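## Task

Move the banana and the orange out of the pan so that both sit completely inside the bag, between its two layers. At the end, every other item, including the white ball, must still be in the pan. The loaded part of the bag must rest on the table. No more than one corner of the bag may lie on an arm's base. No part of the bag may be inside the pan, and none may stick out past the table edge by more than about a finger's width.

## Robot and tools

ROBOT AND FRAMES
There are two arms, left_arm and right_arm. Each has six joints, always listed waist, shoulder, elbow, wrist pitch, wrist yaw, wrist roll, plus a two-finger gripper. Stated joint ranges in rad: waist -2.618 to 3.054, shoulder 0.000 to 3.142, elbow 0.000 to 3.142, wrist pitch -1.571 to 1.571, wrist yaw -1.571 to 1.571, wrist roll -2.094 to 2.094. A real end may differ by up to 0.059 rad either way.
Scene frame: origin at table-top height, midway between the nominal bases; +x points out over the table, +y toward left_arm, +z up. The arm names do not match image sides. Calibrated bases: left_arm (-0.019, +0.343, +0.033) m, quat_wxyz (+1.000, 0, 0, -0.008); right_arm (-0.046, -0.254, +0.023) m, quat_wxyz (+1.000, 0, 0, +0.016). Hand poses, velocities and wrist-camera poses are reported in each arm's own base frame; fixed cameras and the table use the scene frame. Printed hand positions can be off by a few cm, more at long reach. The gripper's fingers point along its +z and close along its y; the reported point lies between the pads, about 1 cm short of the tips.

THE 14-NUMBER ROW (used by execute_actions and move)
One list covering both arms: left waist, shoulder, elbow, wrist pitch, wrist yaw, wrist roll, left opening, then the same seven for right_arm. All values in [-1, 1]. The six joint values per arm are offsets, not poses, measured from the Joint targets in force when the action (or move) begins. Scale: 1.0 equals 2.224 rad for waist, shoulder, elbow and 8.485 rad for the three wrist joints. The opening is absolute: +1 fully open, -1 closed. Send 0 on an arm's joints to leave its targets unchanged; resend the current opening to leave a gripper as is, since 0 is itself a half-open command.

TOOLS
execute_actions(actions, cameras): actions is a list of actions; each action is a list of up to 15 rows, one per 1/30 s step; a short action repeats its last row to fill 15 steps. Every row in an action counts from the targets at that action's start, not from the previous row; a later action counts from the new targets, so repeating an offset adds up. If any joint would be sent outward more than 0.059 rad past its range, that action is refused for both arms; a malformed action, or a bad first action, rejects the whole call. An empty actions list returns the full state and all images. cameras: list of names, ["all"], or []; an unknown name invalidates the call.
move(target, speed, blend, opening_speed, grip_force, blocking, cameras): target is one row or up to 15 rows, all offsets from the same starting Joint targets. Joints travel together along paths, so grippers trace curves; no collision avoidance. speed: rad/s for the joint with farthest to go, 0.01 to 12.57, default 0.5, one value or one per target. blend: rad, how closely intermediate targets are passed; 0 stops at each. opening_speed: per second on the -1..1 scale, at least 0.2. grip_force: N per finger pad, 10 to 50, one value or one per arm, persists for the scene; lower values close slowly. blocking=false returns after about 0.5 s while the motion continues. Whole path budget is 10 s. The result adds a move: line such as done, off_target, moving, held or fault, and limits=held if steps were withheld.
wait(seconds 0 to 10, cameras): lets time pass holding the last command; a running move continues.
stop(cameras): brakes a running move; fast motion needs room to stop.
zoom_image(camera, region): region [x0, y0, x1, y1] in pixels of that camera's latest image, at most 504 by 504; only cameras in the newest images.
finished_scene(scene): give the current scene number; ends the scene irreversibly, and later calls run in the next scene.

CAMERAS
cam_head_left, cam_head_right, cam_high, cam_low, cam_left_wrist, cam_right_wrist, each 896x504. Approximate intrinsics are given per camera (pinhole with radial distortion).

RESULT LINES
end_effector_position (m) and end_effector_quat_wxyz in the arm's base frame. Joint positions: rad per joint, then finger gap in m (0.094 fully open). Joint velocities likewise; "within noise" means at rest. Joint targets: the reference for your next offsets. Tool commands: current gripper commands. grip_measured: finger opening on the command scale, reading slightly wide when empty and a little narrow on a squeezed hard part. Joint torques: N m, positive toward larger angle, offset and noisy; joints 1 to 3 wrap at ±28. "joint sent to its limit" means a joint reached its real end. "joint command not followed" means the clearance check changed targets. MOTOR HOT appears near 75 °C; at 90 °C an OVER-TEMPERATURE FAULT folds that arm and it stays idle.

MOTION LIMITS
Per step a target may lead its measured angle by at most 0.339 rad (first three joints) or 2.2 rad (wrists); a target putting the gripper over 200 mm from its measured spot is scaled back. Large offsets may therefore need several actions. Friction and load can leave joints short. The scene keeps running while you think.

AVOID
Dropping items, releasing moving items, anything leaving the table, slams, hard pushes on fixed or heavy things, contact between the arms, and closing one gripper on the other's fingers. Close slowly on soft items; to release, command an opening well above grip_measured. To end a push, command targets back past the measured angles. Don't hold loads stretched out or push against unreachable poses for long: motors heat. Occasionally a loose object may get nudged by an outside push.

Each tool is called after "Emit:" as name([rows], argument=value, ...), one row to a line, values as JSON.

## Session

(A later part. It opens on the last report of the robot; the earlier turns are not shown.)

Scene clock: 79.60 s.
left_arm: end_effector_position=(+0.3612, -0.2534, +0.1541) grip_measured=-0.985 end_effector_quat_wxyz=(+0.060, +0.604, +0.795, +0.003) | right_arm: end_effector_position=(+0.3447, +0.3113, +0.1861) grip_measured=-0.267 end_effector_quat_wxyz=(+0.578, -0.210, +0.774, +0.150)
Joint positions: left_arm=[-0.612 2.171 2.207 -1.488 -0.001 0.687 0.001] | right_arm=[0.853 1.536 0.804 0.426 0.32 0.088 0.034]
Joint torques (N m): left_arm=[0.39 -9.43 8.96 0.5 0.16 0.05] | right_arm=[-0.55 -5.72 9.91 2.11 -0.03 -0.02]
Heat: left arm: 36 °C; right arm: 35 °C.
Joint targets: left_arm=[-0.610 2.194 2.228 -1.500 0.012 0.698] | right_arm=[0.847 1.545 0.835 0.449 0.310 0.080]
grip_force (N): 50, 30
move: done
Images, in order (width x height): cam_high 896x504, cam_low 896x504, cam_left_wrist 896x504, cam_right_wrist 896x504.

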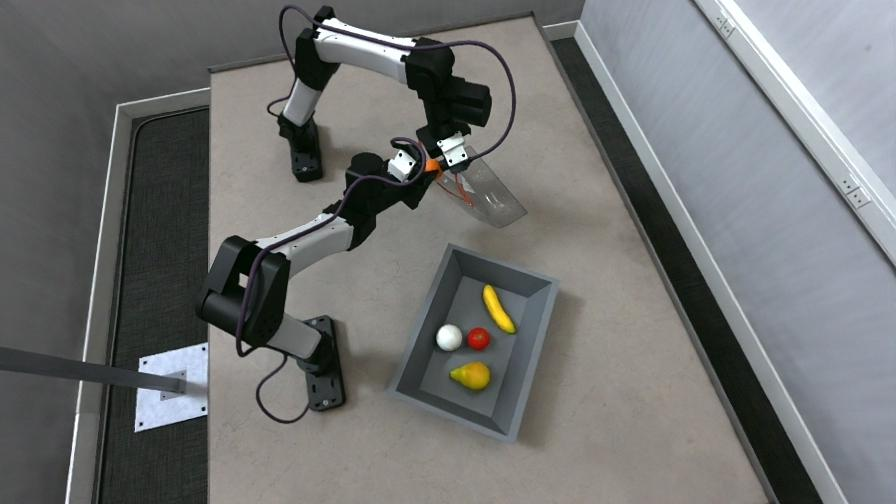

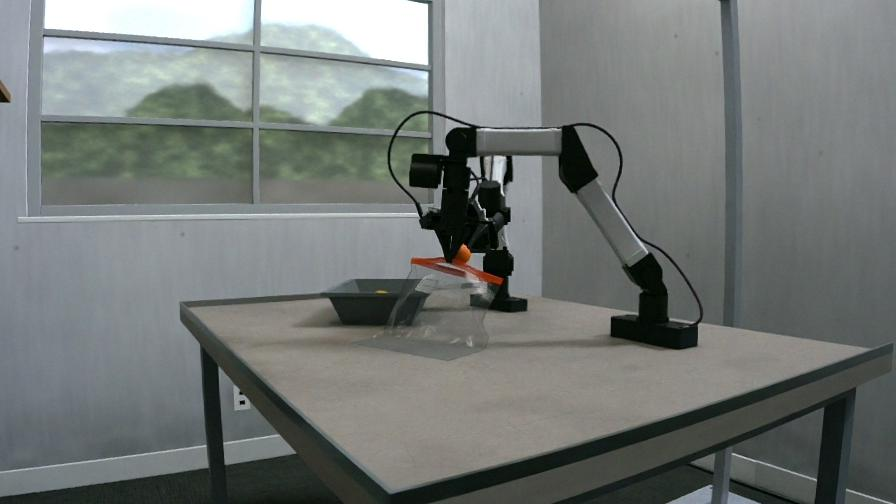

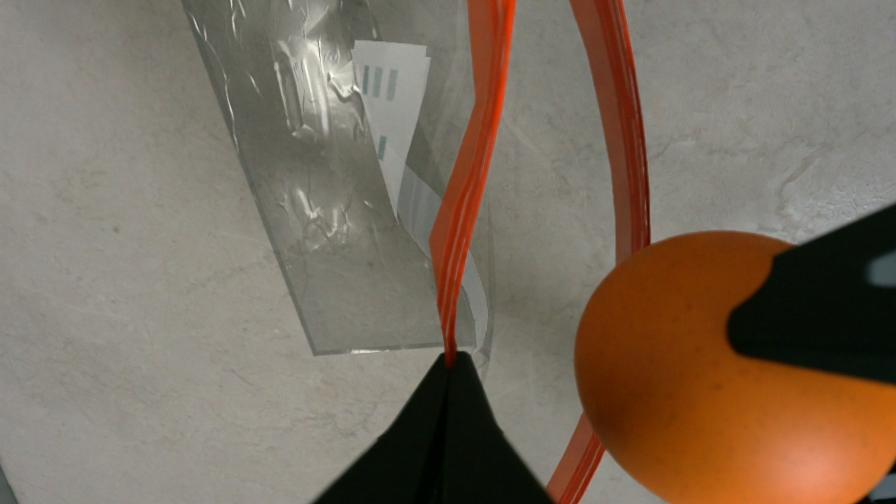

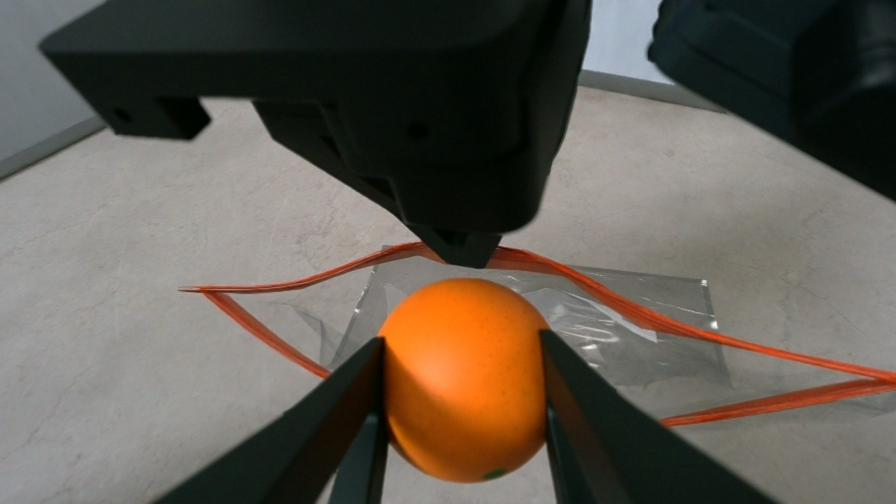

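Emit:
move([
  [0,0,0,0,0,0,-1,-0.0015,0.0854,-0.0706,0.0378,0,0,-0.35],
  [0,0,0,0,0,0,-1,-0.0031,0.1853,-0.0895,0.0691,0,0,-0.35],
], speed=0.25, blend=0.02, cameras=["cam_left_wrist","cam_right_wrist","cam_low","cam_high"])

Emit:
zoom_image(camera="cam_low", region=[340, 220, 540, 370])

Scene clock: 83.20 s.
left_arm: end_effector_position=(+0.3611, -0.2533, +0.1541) grip_measured=-0.985 end_effector_quat_wxyz=(+0.059, +0.604, +0.795, +0.003) | right_arm: end_effector_position=(+0.3500, +0.3141, +0.0678) grip_measured=-0.267 end_effector_quat_wxyz=(+0.582, -0.207, +0.772, +0.151)
Joint positions: left_arm=[-0.612 2.171 2.207 -1.489 -0.001 0.687 0.001] | right_arm=[0.848 1.948 0.638 1.013 0.319 0.088 0.034]
Joint torques (N m): left_arm=[0.36 -9.43 8.95 0.52 0.17 0.07] | right_arm=[-0.79 -7.01 4.48 2.09 -0.06 -0.04]
Heat: left arm: 36 °C; right arm: 35 °C.
Joint targets: left_arm=[-0.610 2.194 2.228 -1.500 0.012 0.698] | right_arm=[0.839 1.958 0.636 1.036 0.310 0.080]
grip_force (N): 50, 30
move: done
Images, in order (width x height): cam_high 896x504, cam_low 896x504, cam_left_wrist 896x504, cam_right_wrist 896x504.

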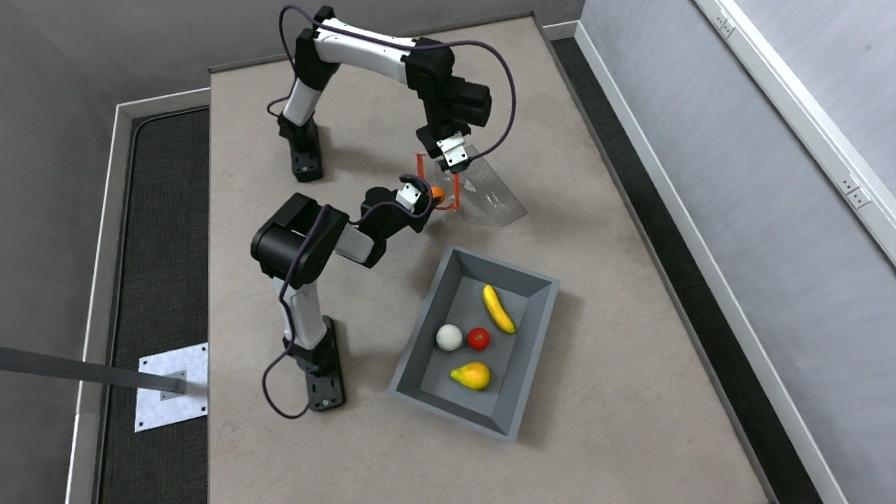

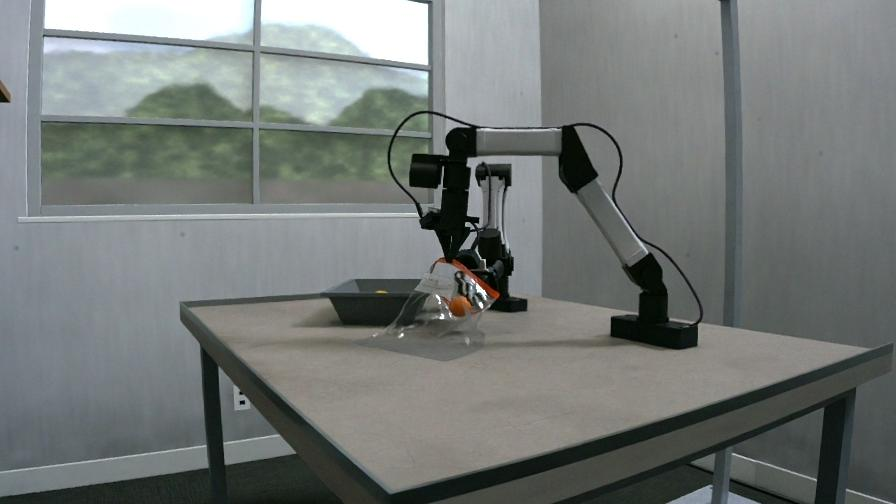

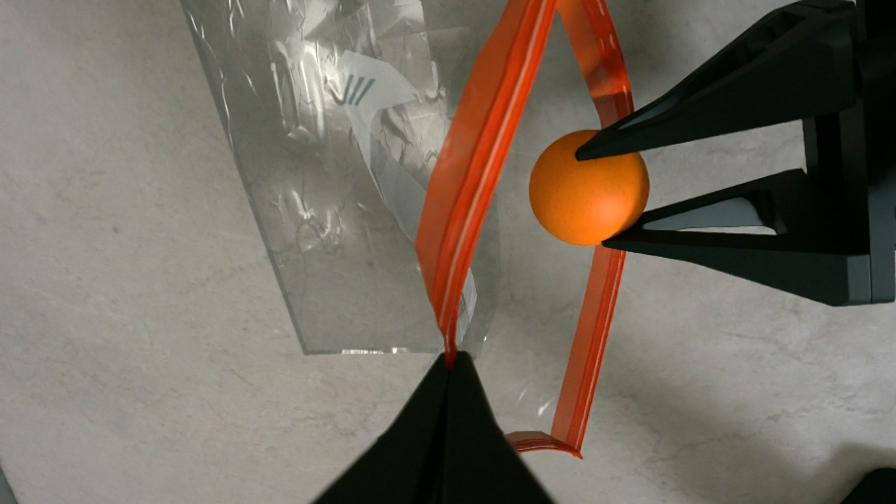

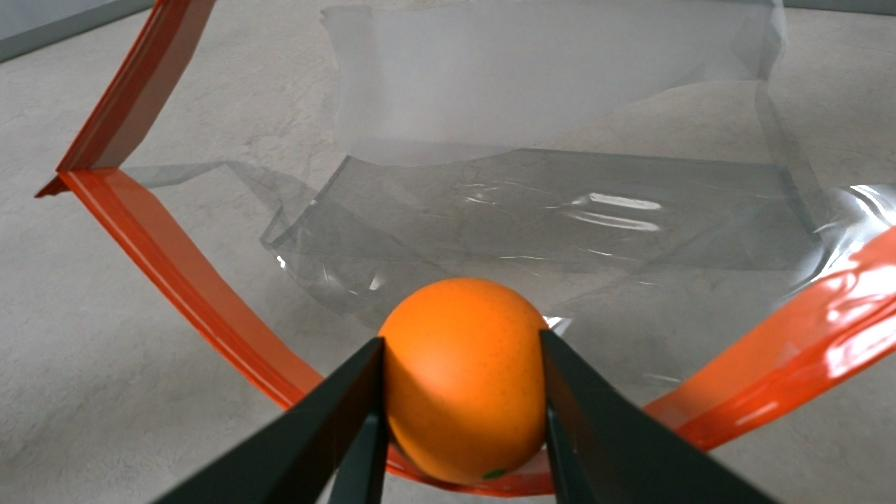

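Scaled by 2.520 from the camera's 896x504 image, which has a finer 1280x720 frame.

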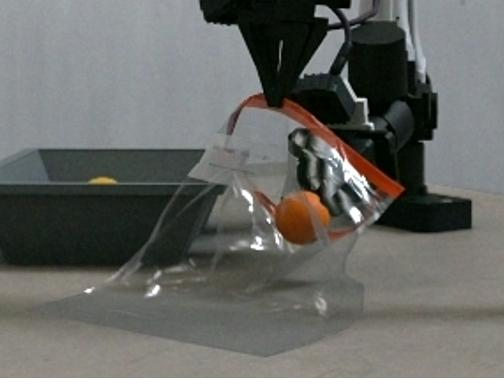

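Emit:
move([
  [0,0,0,0,0,0,-1,-0.0085,0.1021,0.0423,0.0191,-0.0033,-0.0006,-0.35],
  [0,0,0,0,0,0,-1,-0.0265,0.1403,0.1394,0.0016,-0.0079,-0.0018,-0.35],
], speed=0.2, blend=0.02, cameras=["cam_left_wrist","cam_right_wrist","cam_low"])

Emit:
zoom_image(camera="cam_low", region=[340, 220, 540, 370])

Scene clock: 86.73 s.
left_arm: end_effector_position=(+0.3609, -0.2532, +0.1540) grip_measured=-0.985 end_effector_quat_wxyz=(+0.059, +0.604, +0.795, +0.003) | right_arm: end_effector_position=(+0.4095, +0.3492, +0.0268) grip_measured=-0.267 end_effector_quat_wxyz=(+0.583, -0.206, +0.770, +0.156)
Joint positions: left_arm=[-0.612 2.171 2.207 -1.49 -0.001 0.687 0.001] | right_arm=[0.787 2.255 0.925 1.046 0.253 0.073 0.034]
Joint torques (N m): left_arm=[0.4 -9.46 8.9 0.53 0.17 0.05] | right_arm=[-0.61 -8.85 6.5 1.96 -0.07 -0.04]
Heat: left arm: 36 °C; right arm: 35 °C.
Joint targets: left_arm=[-0.610 2.194 2.228 -1.500 0.012 0.698] | right_arm=[0.781 2.270 0.945 1.049 0.243 0.065]
grip_force (N): 50, 30
move: done
Images, in order (width x height): cam_low 896x504, cam_left_wrist 896x504, cam_right_wrist 896x504.

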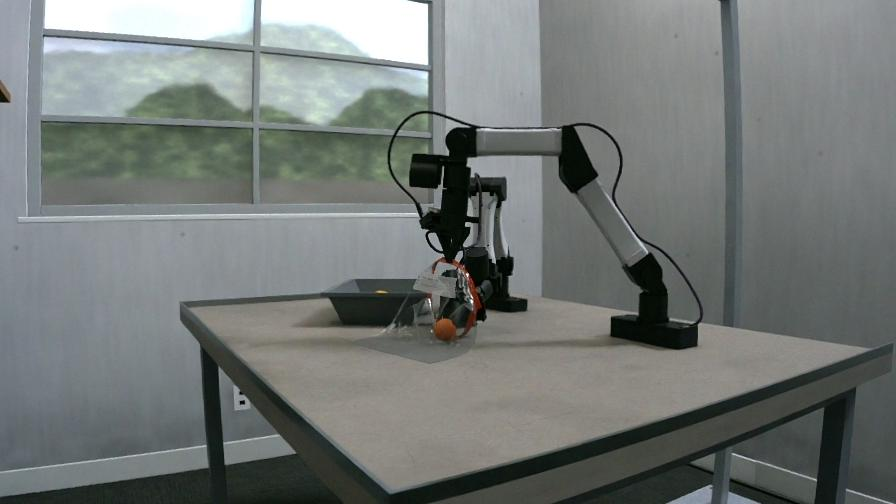

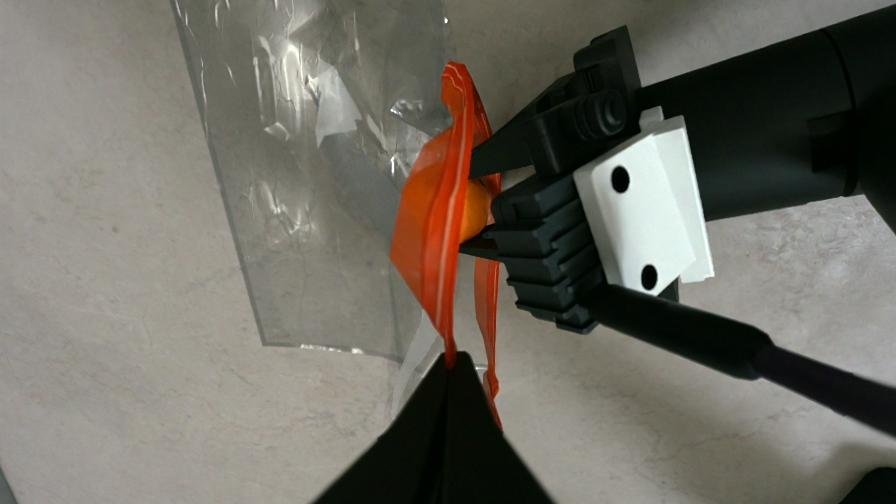

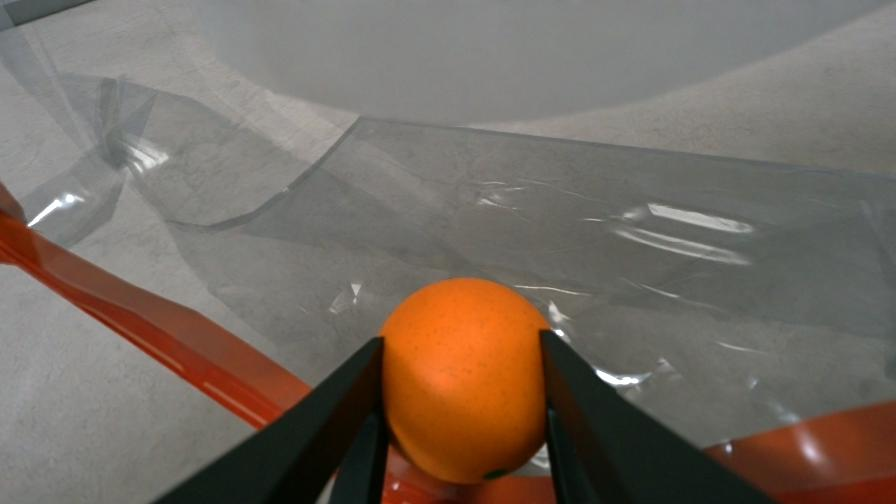

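Scaled by 2.520 from the camera's 896x504 image, which has a finer 1280x720 frame.

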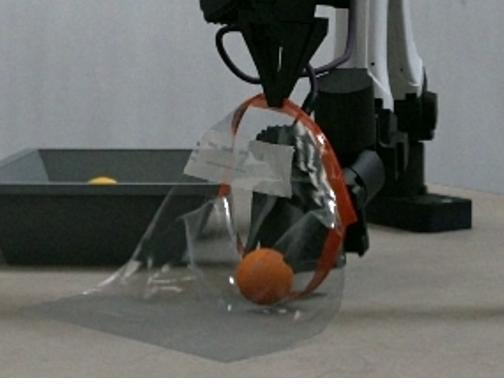

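Emit:
move(target=[0,0,0,0,0,0,-1,0,0,0,0,0,0,0.15], cameras=["cam_right_wrist","cam_left_wrist","cam_low"])

Emit:
zoom_image(camera="cam_low", region=[340, 220, 540, 370])

Scene clock: 87.53 s.
left_arm: end_effector_position=(+0.3609, -0.2532, +0.1540) grip_measured=-0.985 end_effector_quat_wxyz=(+0.059, +0.604, +0.795, +0.003) | right_arm: end_effector_position=(+0.4095, +0.3492, +0.0266) grip_measured=+0.149 end_effector_quat_wxyz=(+0.583, -0.207, +0.770, +0.156)
Joint positions: left_arm=[-0.612 2.171 2.207 -1.49 -0.001 0.687 0.001] | right_arm=[0.787 2.255 0.925 1.045 0.253 0.073 0.054]
Joint torques (N m): left_arm=[0.36 -9.42 8.94 0.53 0.17 0.06] | right_arm=[-0.62 -8.84 6.52 1.97 -0.07 -0.04]
Heat: left arm: 36 °C; right arm: 35 °C.
Joint targets: left_arm=[-0.610 2.194 2.228 -1.500 0.012 0.698] | right_arm=[0.781 2.270 0.945 1.049 0.243 0.065]
grip_force (N): 50, 30
move: done
Images, in order (width x height): cam_low 896x504, cam_left_wrist 896x504, cam_right_wrist 896x504.

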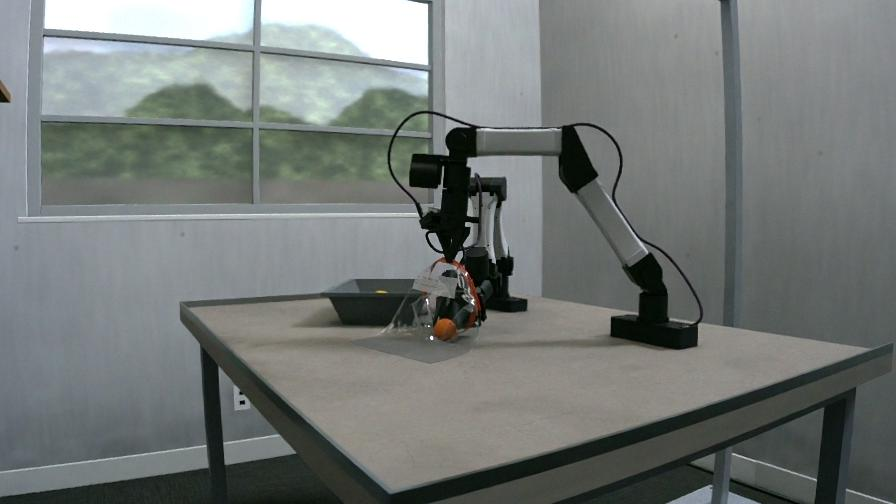

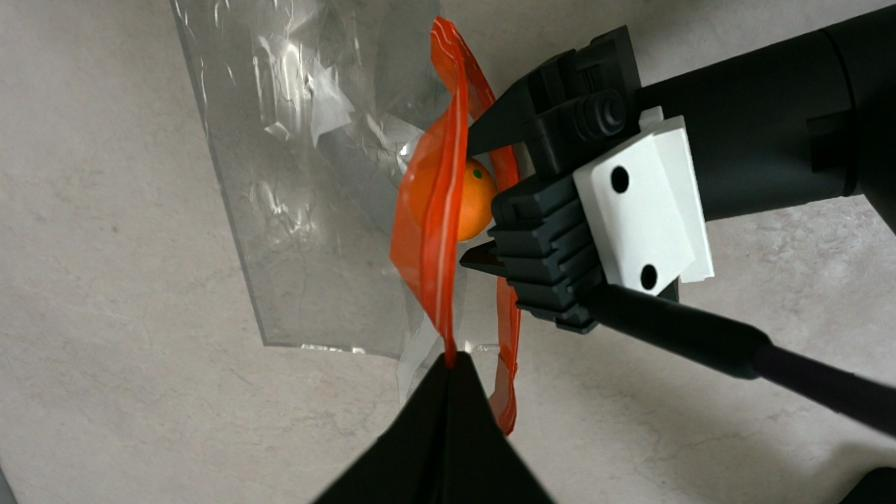

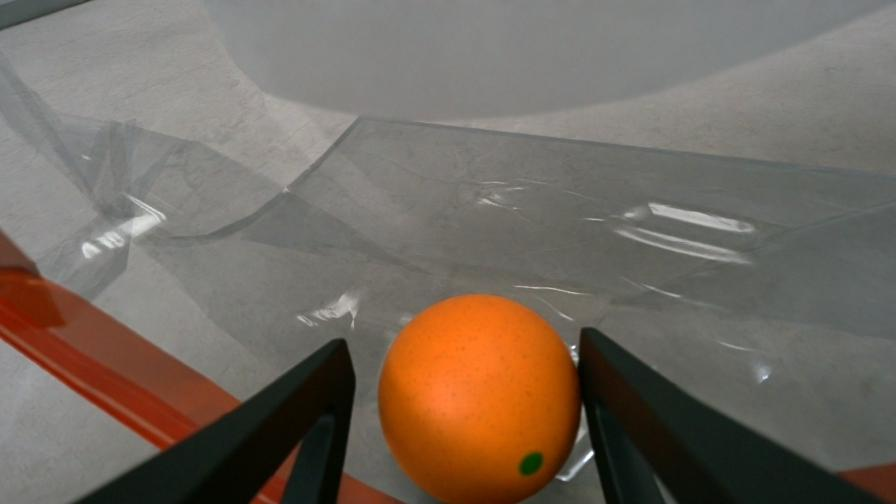

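Scaled by 2.520 from the camera's 896x504 image, which has a finer 1280x720 frame.

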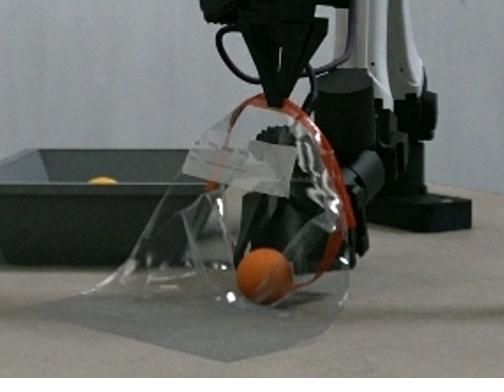

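Emit:
move([
  [0,0,0,0,0,0,-1,0.0175,-0.0607,-0.1102,0.0178,0.0052,0.0012,0.15],
  [0,0,0,0,0,0,-1,0.0175,-0.0607,-0.1102,0.0178,0.0052,0.0012,-0.35],
], speed=0.3, cameras=["cam_right_wrist","cam_left_wrist"])

Scene clock: 91.13 s.
left_arm: end_effector_position=(+0.3609, -0.2532, +0.1540) grip_measured=-0.985 end_effector_quat_wxyz=(+0.059, +0.604, +0.795, +0.003) | right_arm: end_effector_position=(+0.3678, +0.3196, +0.0220) grip_measured=-0.349 end_effector_quat_wxyz=(+0.581, -0.211, +0.771, +0.152)
Joint positions: left_arm=[-0.612 2.171 2.207 -1.49 -0.001 0.687 0.001] | right_arm=[0.813 2.178 0.704 1.179 0.278 0.073 0.031]
Joint torques (N m): left_arm=[0.42 -9.47 8.94 0.52 0.17 0.06] | right_arm=[0.64 -12.72 3.48 2.12 0.11 0.07]
Heat: left arm: 36 °C; right arm: 36 °C.
Joint targets: left_arm=[-0.610 2.194 2.228 -1.500 0.012 0.698] | right_arm=[0.820 2.134 0.700 1.200 0.288 0.075]
grip_force (N): 50, 30
move: off_target (right_arm); target 2's new numbers were sent with right_arm's shoulder 0.043 rad from that target; right_arm: the shoulder is farthest, 0.043 rad from its target
Images, in order (width x height): cam_left_wrist 896x504, cam_right_wrist 896x504.

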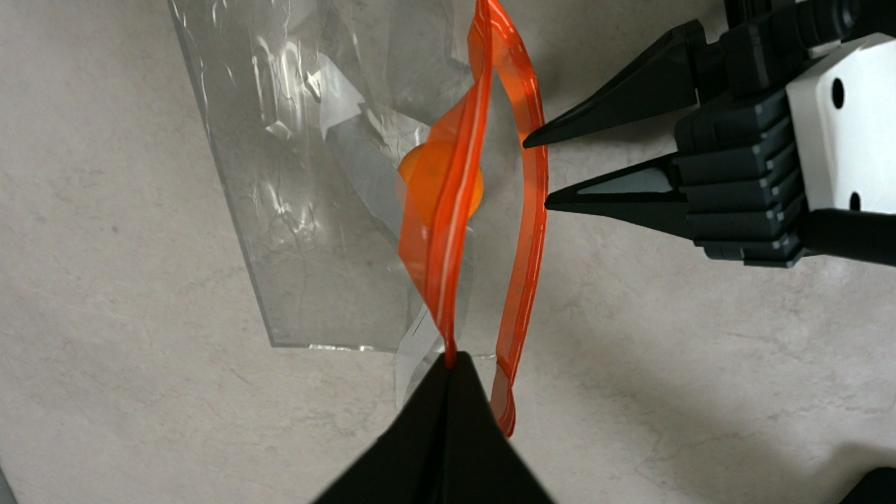

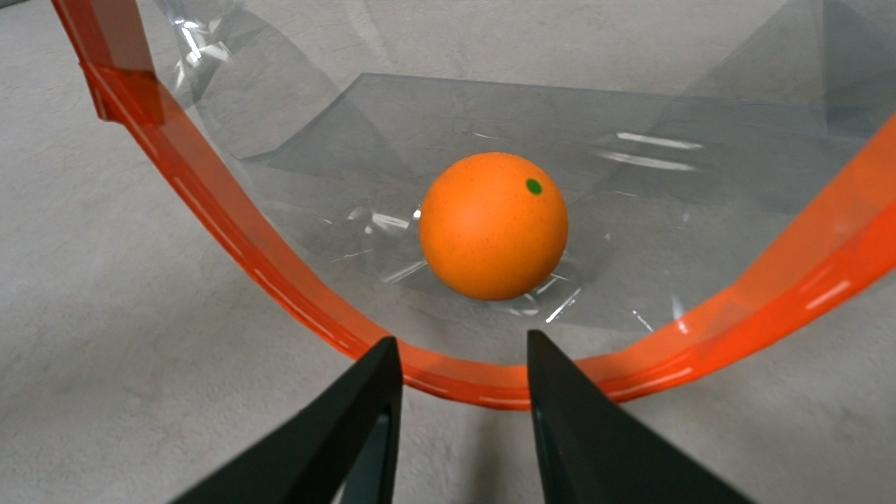

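Emit:
move([
  [0,0,0,0,0,0,-1,0,-0.0513,0.009,-0.0147,0,0,-0.35],
  [0,0,0,0,0,0,-1,-0.0157,0.0297,0.1093,-0.0259,-0.0051,-0.0012,-0.35],
  [0,0,0,0,0,0,-1,-0.0283,0.1016,0.2046,-0.0306,-0.0083,-0.0018,-0.35],
], speed=0.25, blend=0.02, cameras=["cam_right_wrist","cam_left_wrist","cam_low"])

Emit:
zoom_image(camera="cam_low", region=[340, 220, 540, 370])

Scene clock: 94.30 s.
left_arm: end_effector_position=(+0.3622, -0.2533, +0.1540) grip_measured=-0.985 end_effector_quat_wxyz=(+0.060, +0.603, +0.795, +0.003) | right_arm: end_effector_position=(+0.4518, +0.3743, +0.0429) grip_measured=-0.349 end_effector_quat_wxyz=(+0.603, -0.197, +0.756, +0.164)
Joint positions: left_arm=[-0.611 2.174 2.212 -1.489 -0.001 0.687 0.001] | right_arm=[0.761 2.336 1.14 0.969 0.236 0.064 0.031]
Joint torques (N m): left_arm=[0.28 -9.69 8.49 0.53 0.18 0.06] | right_arm=[-0.4 -9.21 6.75 1.65 -0.15 0.02]
Heat: left arm: 36 °C; right arm: 36 °C.
Joint targets: left_arm=[-0.610 2.194 2.227 -1.500 0.012 0.698] | right_arm=[0.757 2.361 1.155 0.940 0.217 0.060]
grip_force (N): 50, 30
move: done
Images, in order (width x height): cam_low 896x504, cam_left_wrist 896x504, cam_right_wrist 896x504.

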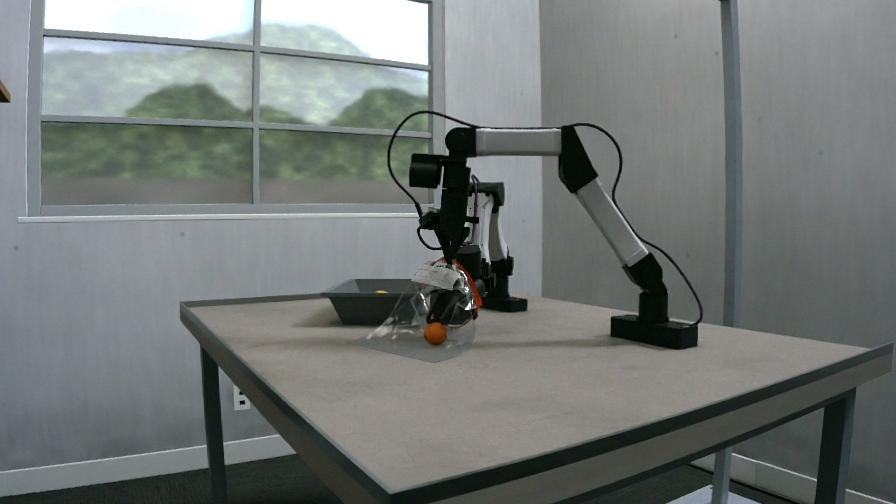

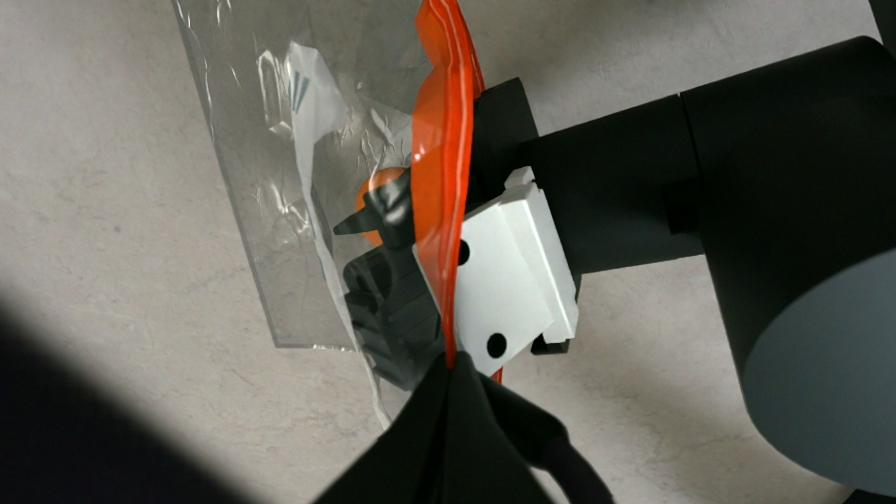

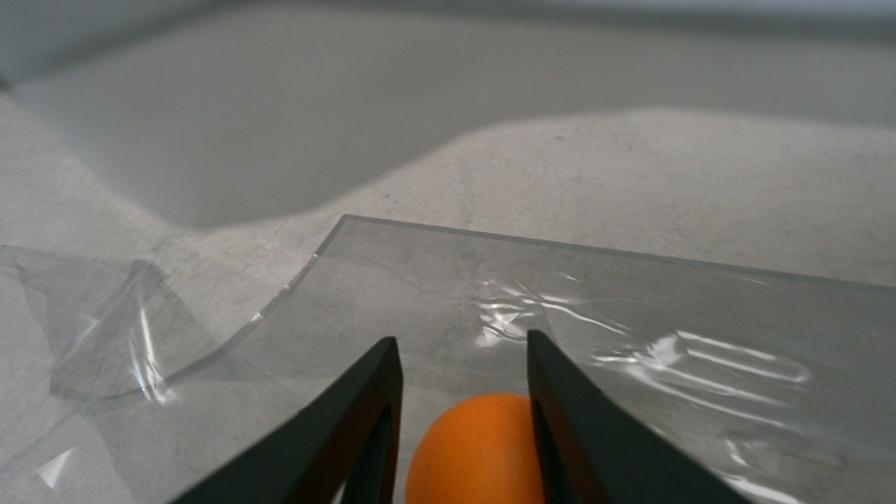

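Scaled by 2.520 from the camera's 896x504 image, which has a finer 1280x720 frame.

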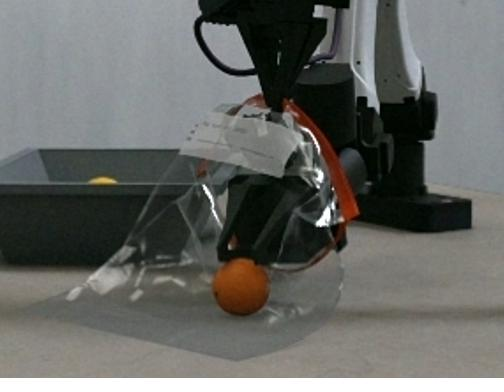

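Emit:
move([
  [0,0,0,0,0,0,-1,0,-0.0724,-0.0607,-0.0012,0,0,-0.35],
  [0,0,0,0,0,0,-1,0.0283,-0.1533,-0.1956,0.0159,0.0084,0.0018,-0.35],
  [0,0,0,0,0,0,-1,0.1174,-0.5378,-0.3417,-0.0501,0.031,0.0083,-0.35],
], speed=[0.3,0.4,0.7], blend=0.03, cameras=["cam_right_wrist","cam_left_wrist","cam_low"])

Emit:
zoom_image(camera="cam_low", region=[340, 220, 540, 370])

Scene clock: 98.23 s.
left_arm: end_effector_position=(+0.3620, -0.2532, +0.1540) grip_measured=-0.985 end_effector_quat_wxyz=(+0.060, +0.603, +0.795, +0.003) | right_arm: end_effector_position=(+0.2562, +0.2601, +0.1663) grip_measured=-0.349 end_effector_quat_wxyz=(+0.596, -0.205, +0.760, +0.160)
Joint positions: left_arm=[-0.611 2.174 2.212 -1.49 -0.001 0.687 0.001] | right_arm=[1.01 1.181 0.399 0.512 0.469 0.123 0.031]
Joint torques (N m): left_arm=[0.28 -9.72 8.51 0.53 0.17 0.05] | right_arm=[0.75 -4.77 6.53 1.93 0.17 0.13]
Heat: left arm: 37 °C; right arm: 37 °C.
Joint targets: left_arm=[-0.610 2.194 2.227 -1.500 0.012 0.698] | right_arm=[1.018 1.164 0.395 0.516 0.480 0.130]
grip_force (N): 50, 30
move: done
Images, in order (width x height): cam_low 896x504, cam_left_wrist 896x504, cam_right_wrist 896x504.

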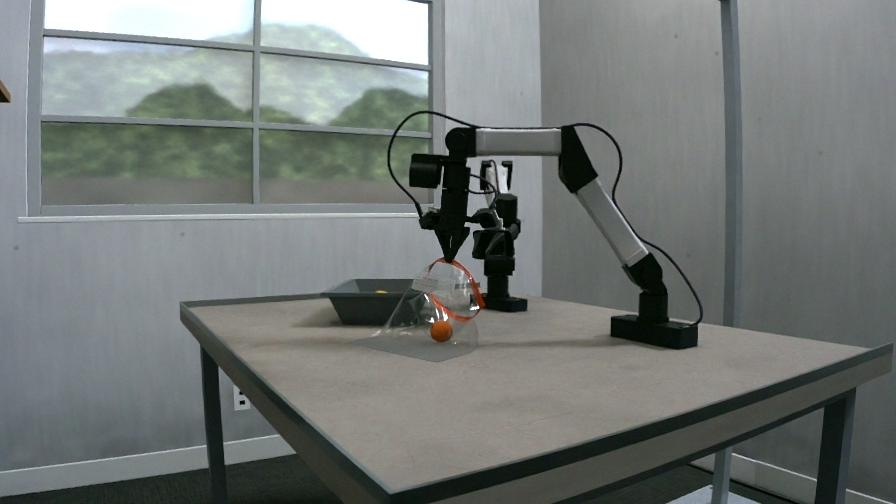

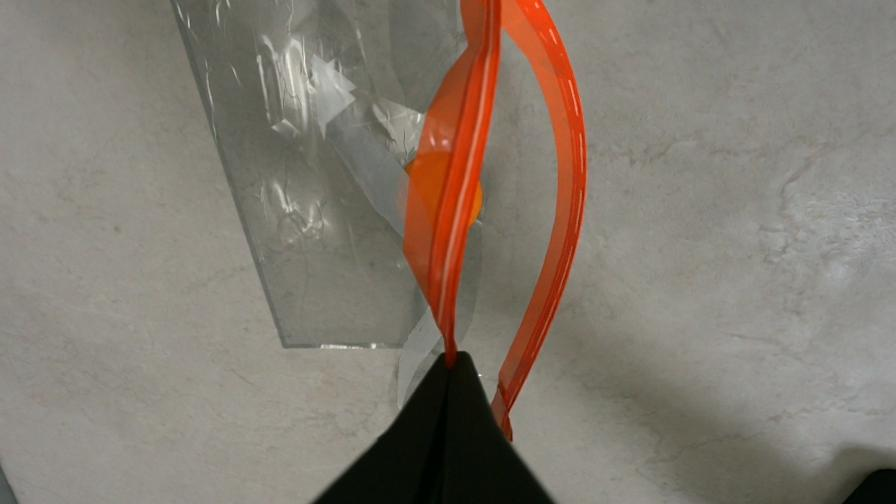

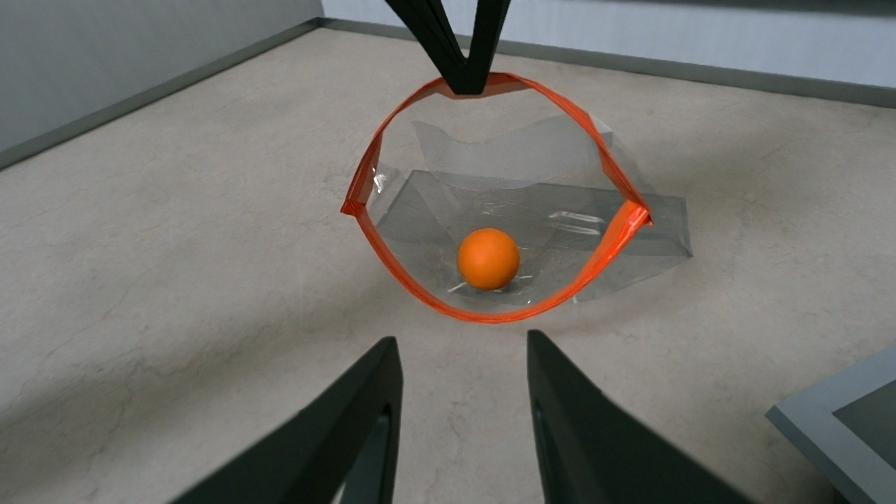

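Scaled by 2.520 from the camera's 896x504 image, which has a finer 1280x720 frame.

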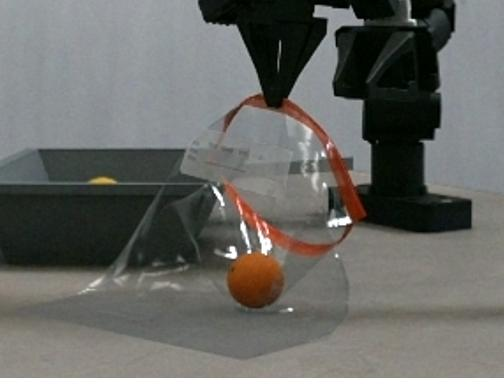

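Emit:
move([
  [0,0,0,0,0,0,-1,-0.3035,0,0,0,0,0,-0.35],
  [0,0,0,0,0,0,-1,-0.4128,0.2361,0.5495,-0.2372,-0.0566,-0.0153,-0.35],
], speed=[0.8,0.8], blend=0.1, cameras=["cam_right_wrist","cam_high"])

Scene clock: 103.80 s.
left_arm: end_effector_position=(+0.3620, -0.2532, +0.1540) grip_measured=-0.985 end_effector_quat_wxyz=(+0.060, +0.603, +0.795, +0.003) | right_arm: end_effector_position=(+0.2944, +0.0296, +0.1667) grip_measured=-0.349 end_effector_quat_wxyz=(-0.003, -0.049, +0.999, -0.005)
Joint positions: left_arm=[-0.611 2.174 2.212 -1.49 -0.001 0.687 0.001] | right_arm=[0.106 1.678 1.592 -1.491 0.009 0.008 0.031]
Joint torques (N m): left_arm=[0.21 -9.66 8.51 0.52 0.17 0.06] | right_arm=[-0.58 -5.85 8.49 0.26 -0.11 -0.03]
Heat: left arm: 38 °C; right arm: 36 °C.
Joint targets: left_arm=[-0.610 2.194 2.227 -1.500 0.012 0.698] | right_arm=[0.100 1.690 1.618 -1.497 0.000 0.000]
grip_force (N): 50, 30
move: done
Images, in order (width x height): cam_high 896x504, cam_right_wrist 896x504.

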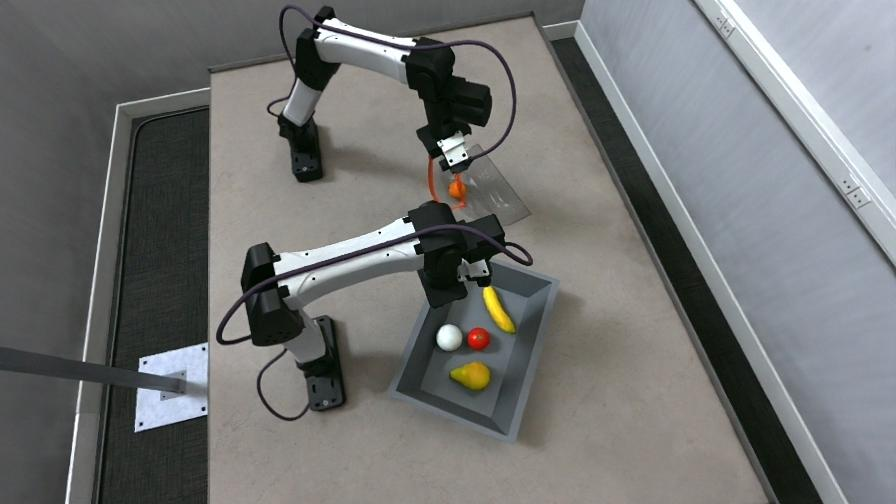

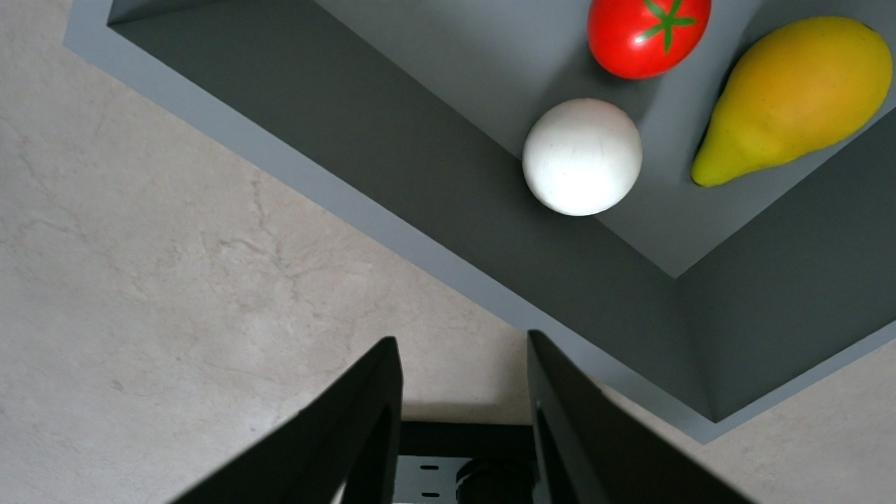

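Emit:
move(target=[0,0,0,0,0,0,-1,-0.045,0.178,0.1637,0.0035,0,0,0.4], speed=0.6, cameras=["cam_right_wrist"])

Scene clock: 106.33 s.
left_arm: end_effector_position=(+0.3620, -0.2532, +0.1540) grip_measured=-0.985 end_effector_quat_wxyz=(+0.060, +0.603, +0.795, +0.003) | right_arm: end_effector_position=(+0.3933, -0.0001, +0.1259) grip_measured=+0.399 end_effector_quat_wxyz=(-0.011, +0.002, +1.000, -0.004)
Joint positions: left_arm=[-0.611 2.174 2.212 -1.49 -0.001 0.687 0.001] | right_arm=[0.003 2.079 1.956 -1.471 0.008 0.008 0.066]
Joint torques (N m): left_arm=[0.24 -9.69 8.49 0.52 0.17 0.05] | right_arm=[-0.32 -9.66 8.44 0.29 -0.1 -0.02]
Heat: left arm: 38 °C; right arm: 36 °C.
Joint targets: left_arm=[-0.610 2.194 2.227 -1.500 0.012 0.698] | right_arm=[0.000 2.085 1.982 -1.467 0.000 0.001]
grip_force (N): 50, 30
move: done
Images, in order (width x height): cam_right_wrist 896x504.

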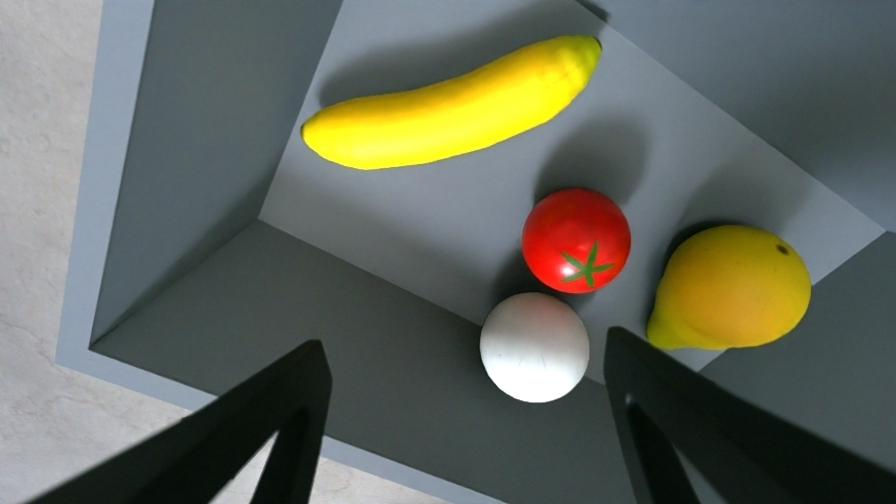

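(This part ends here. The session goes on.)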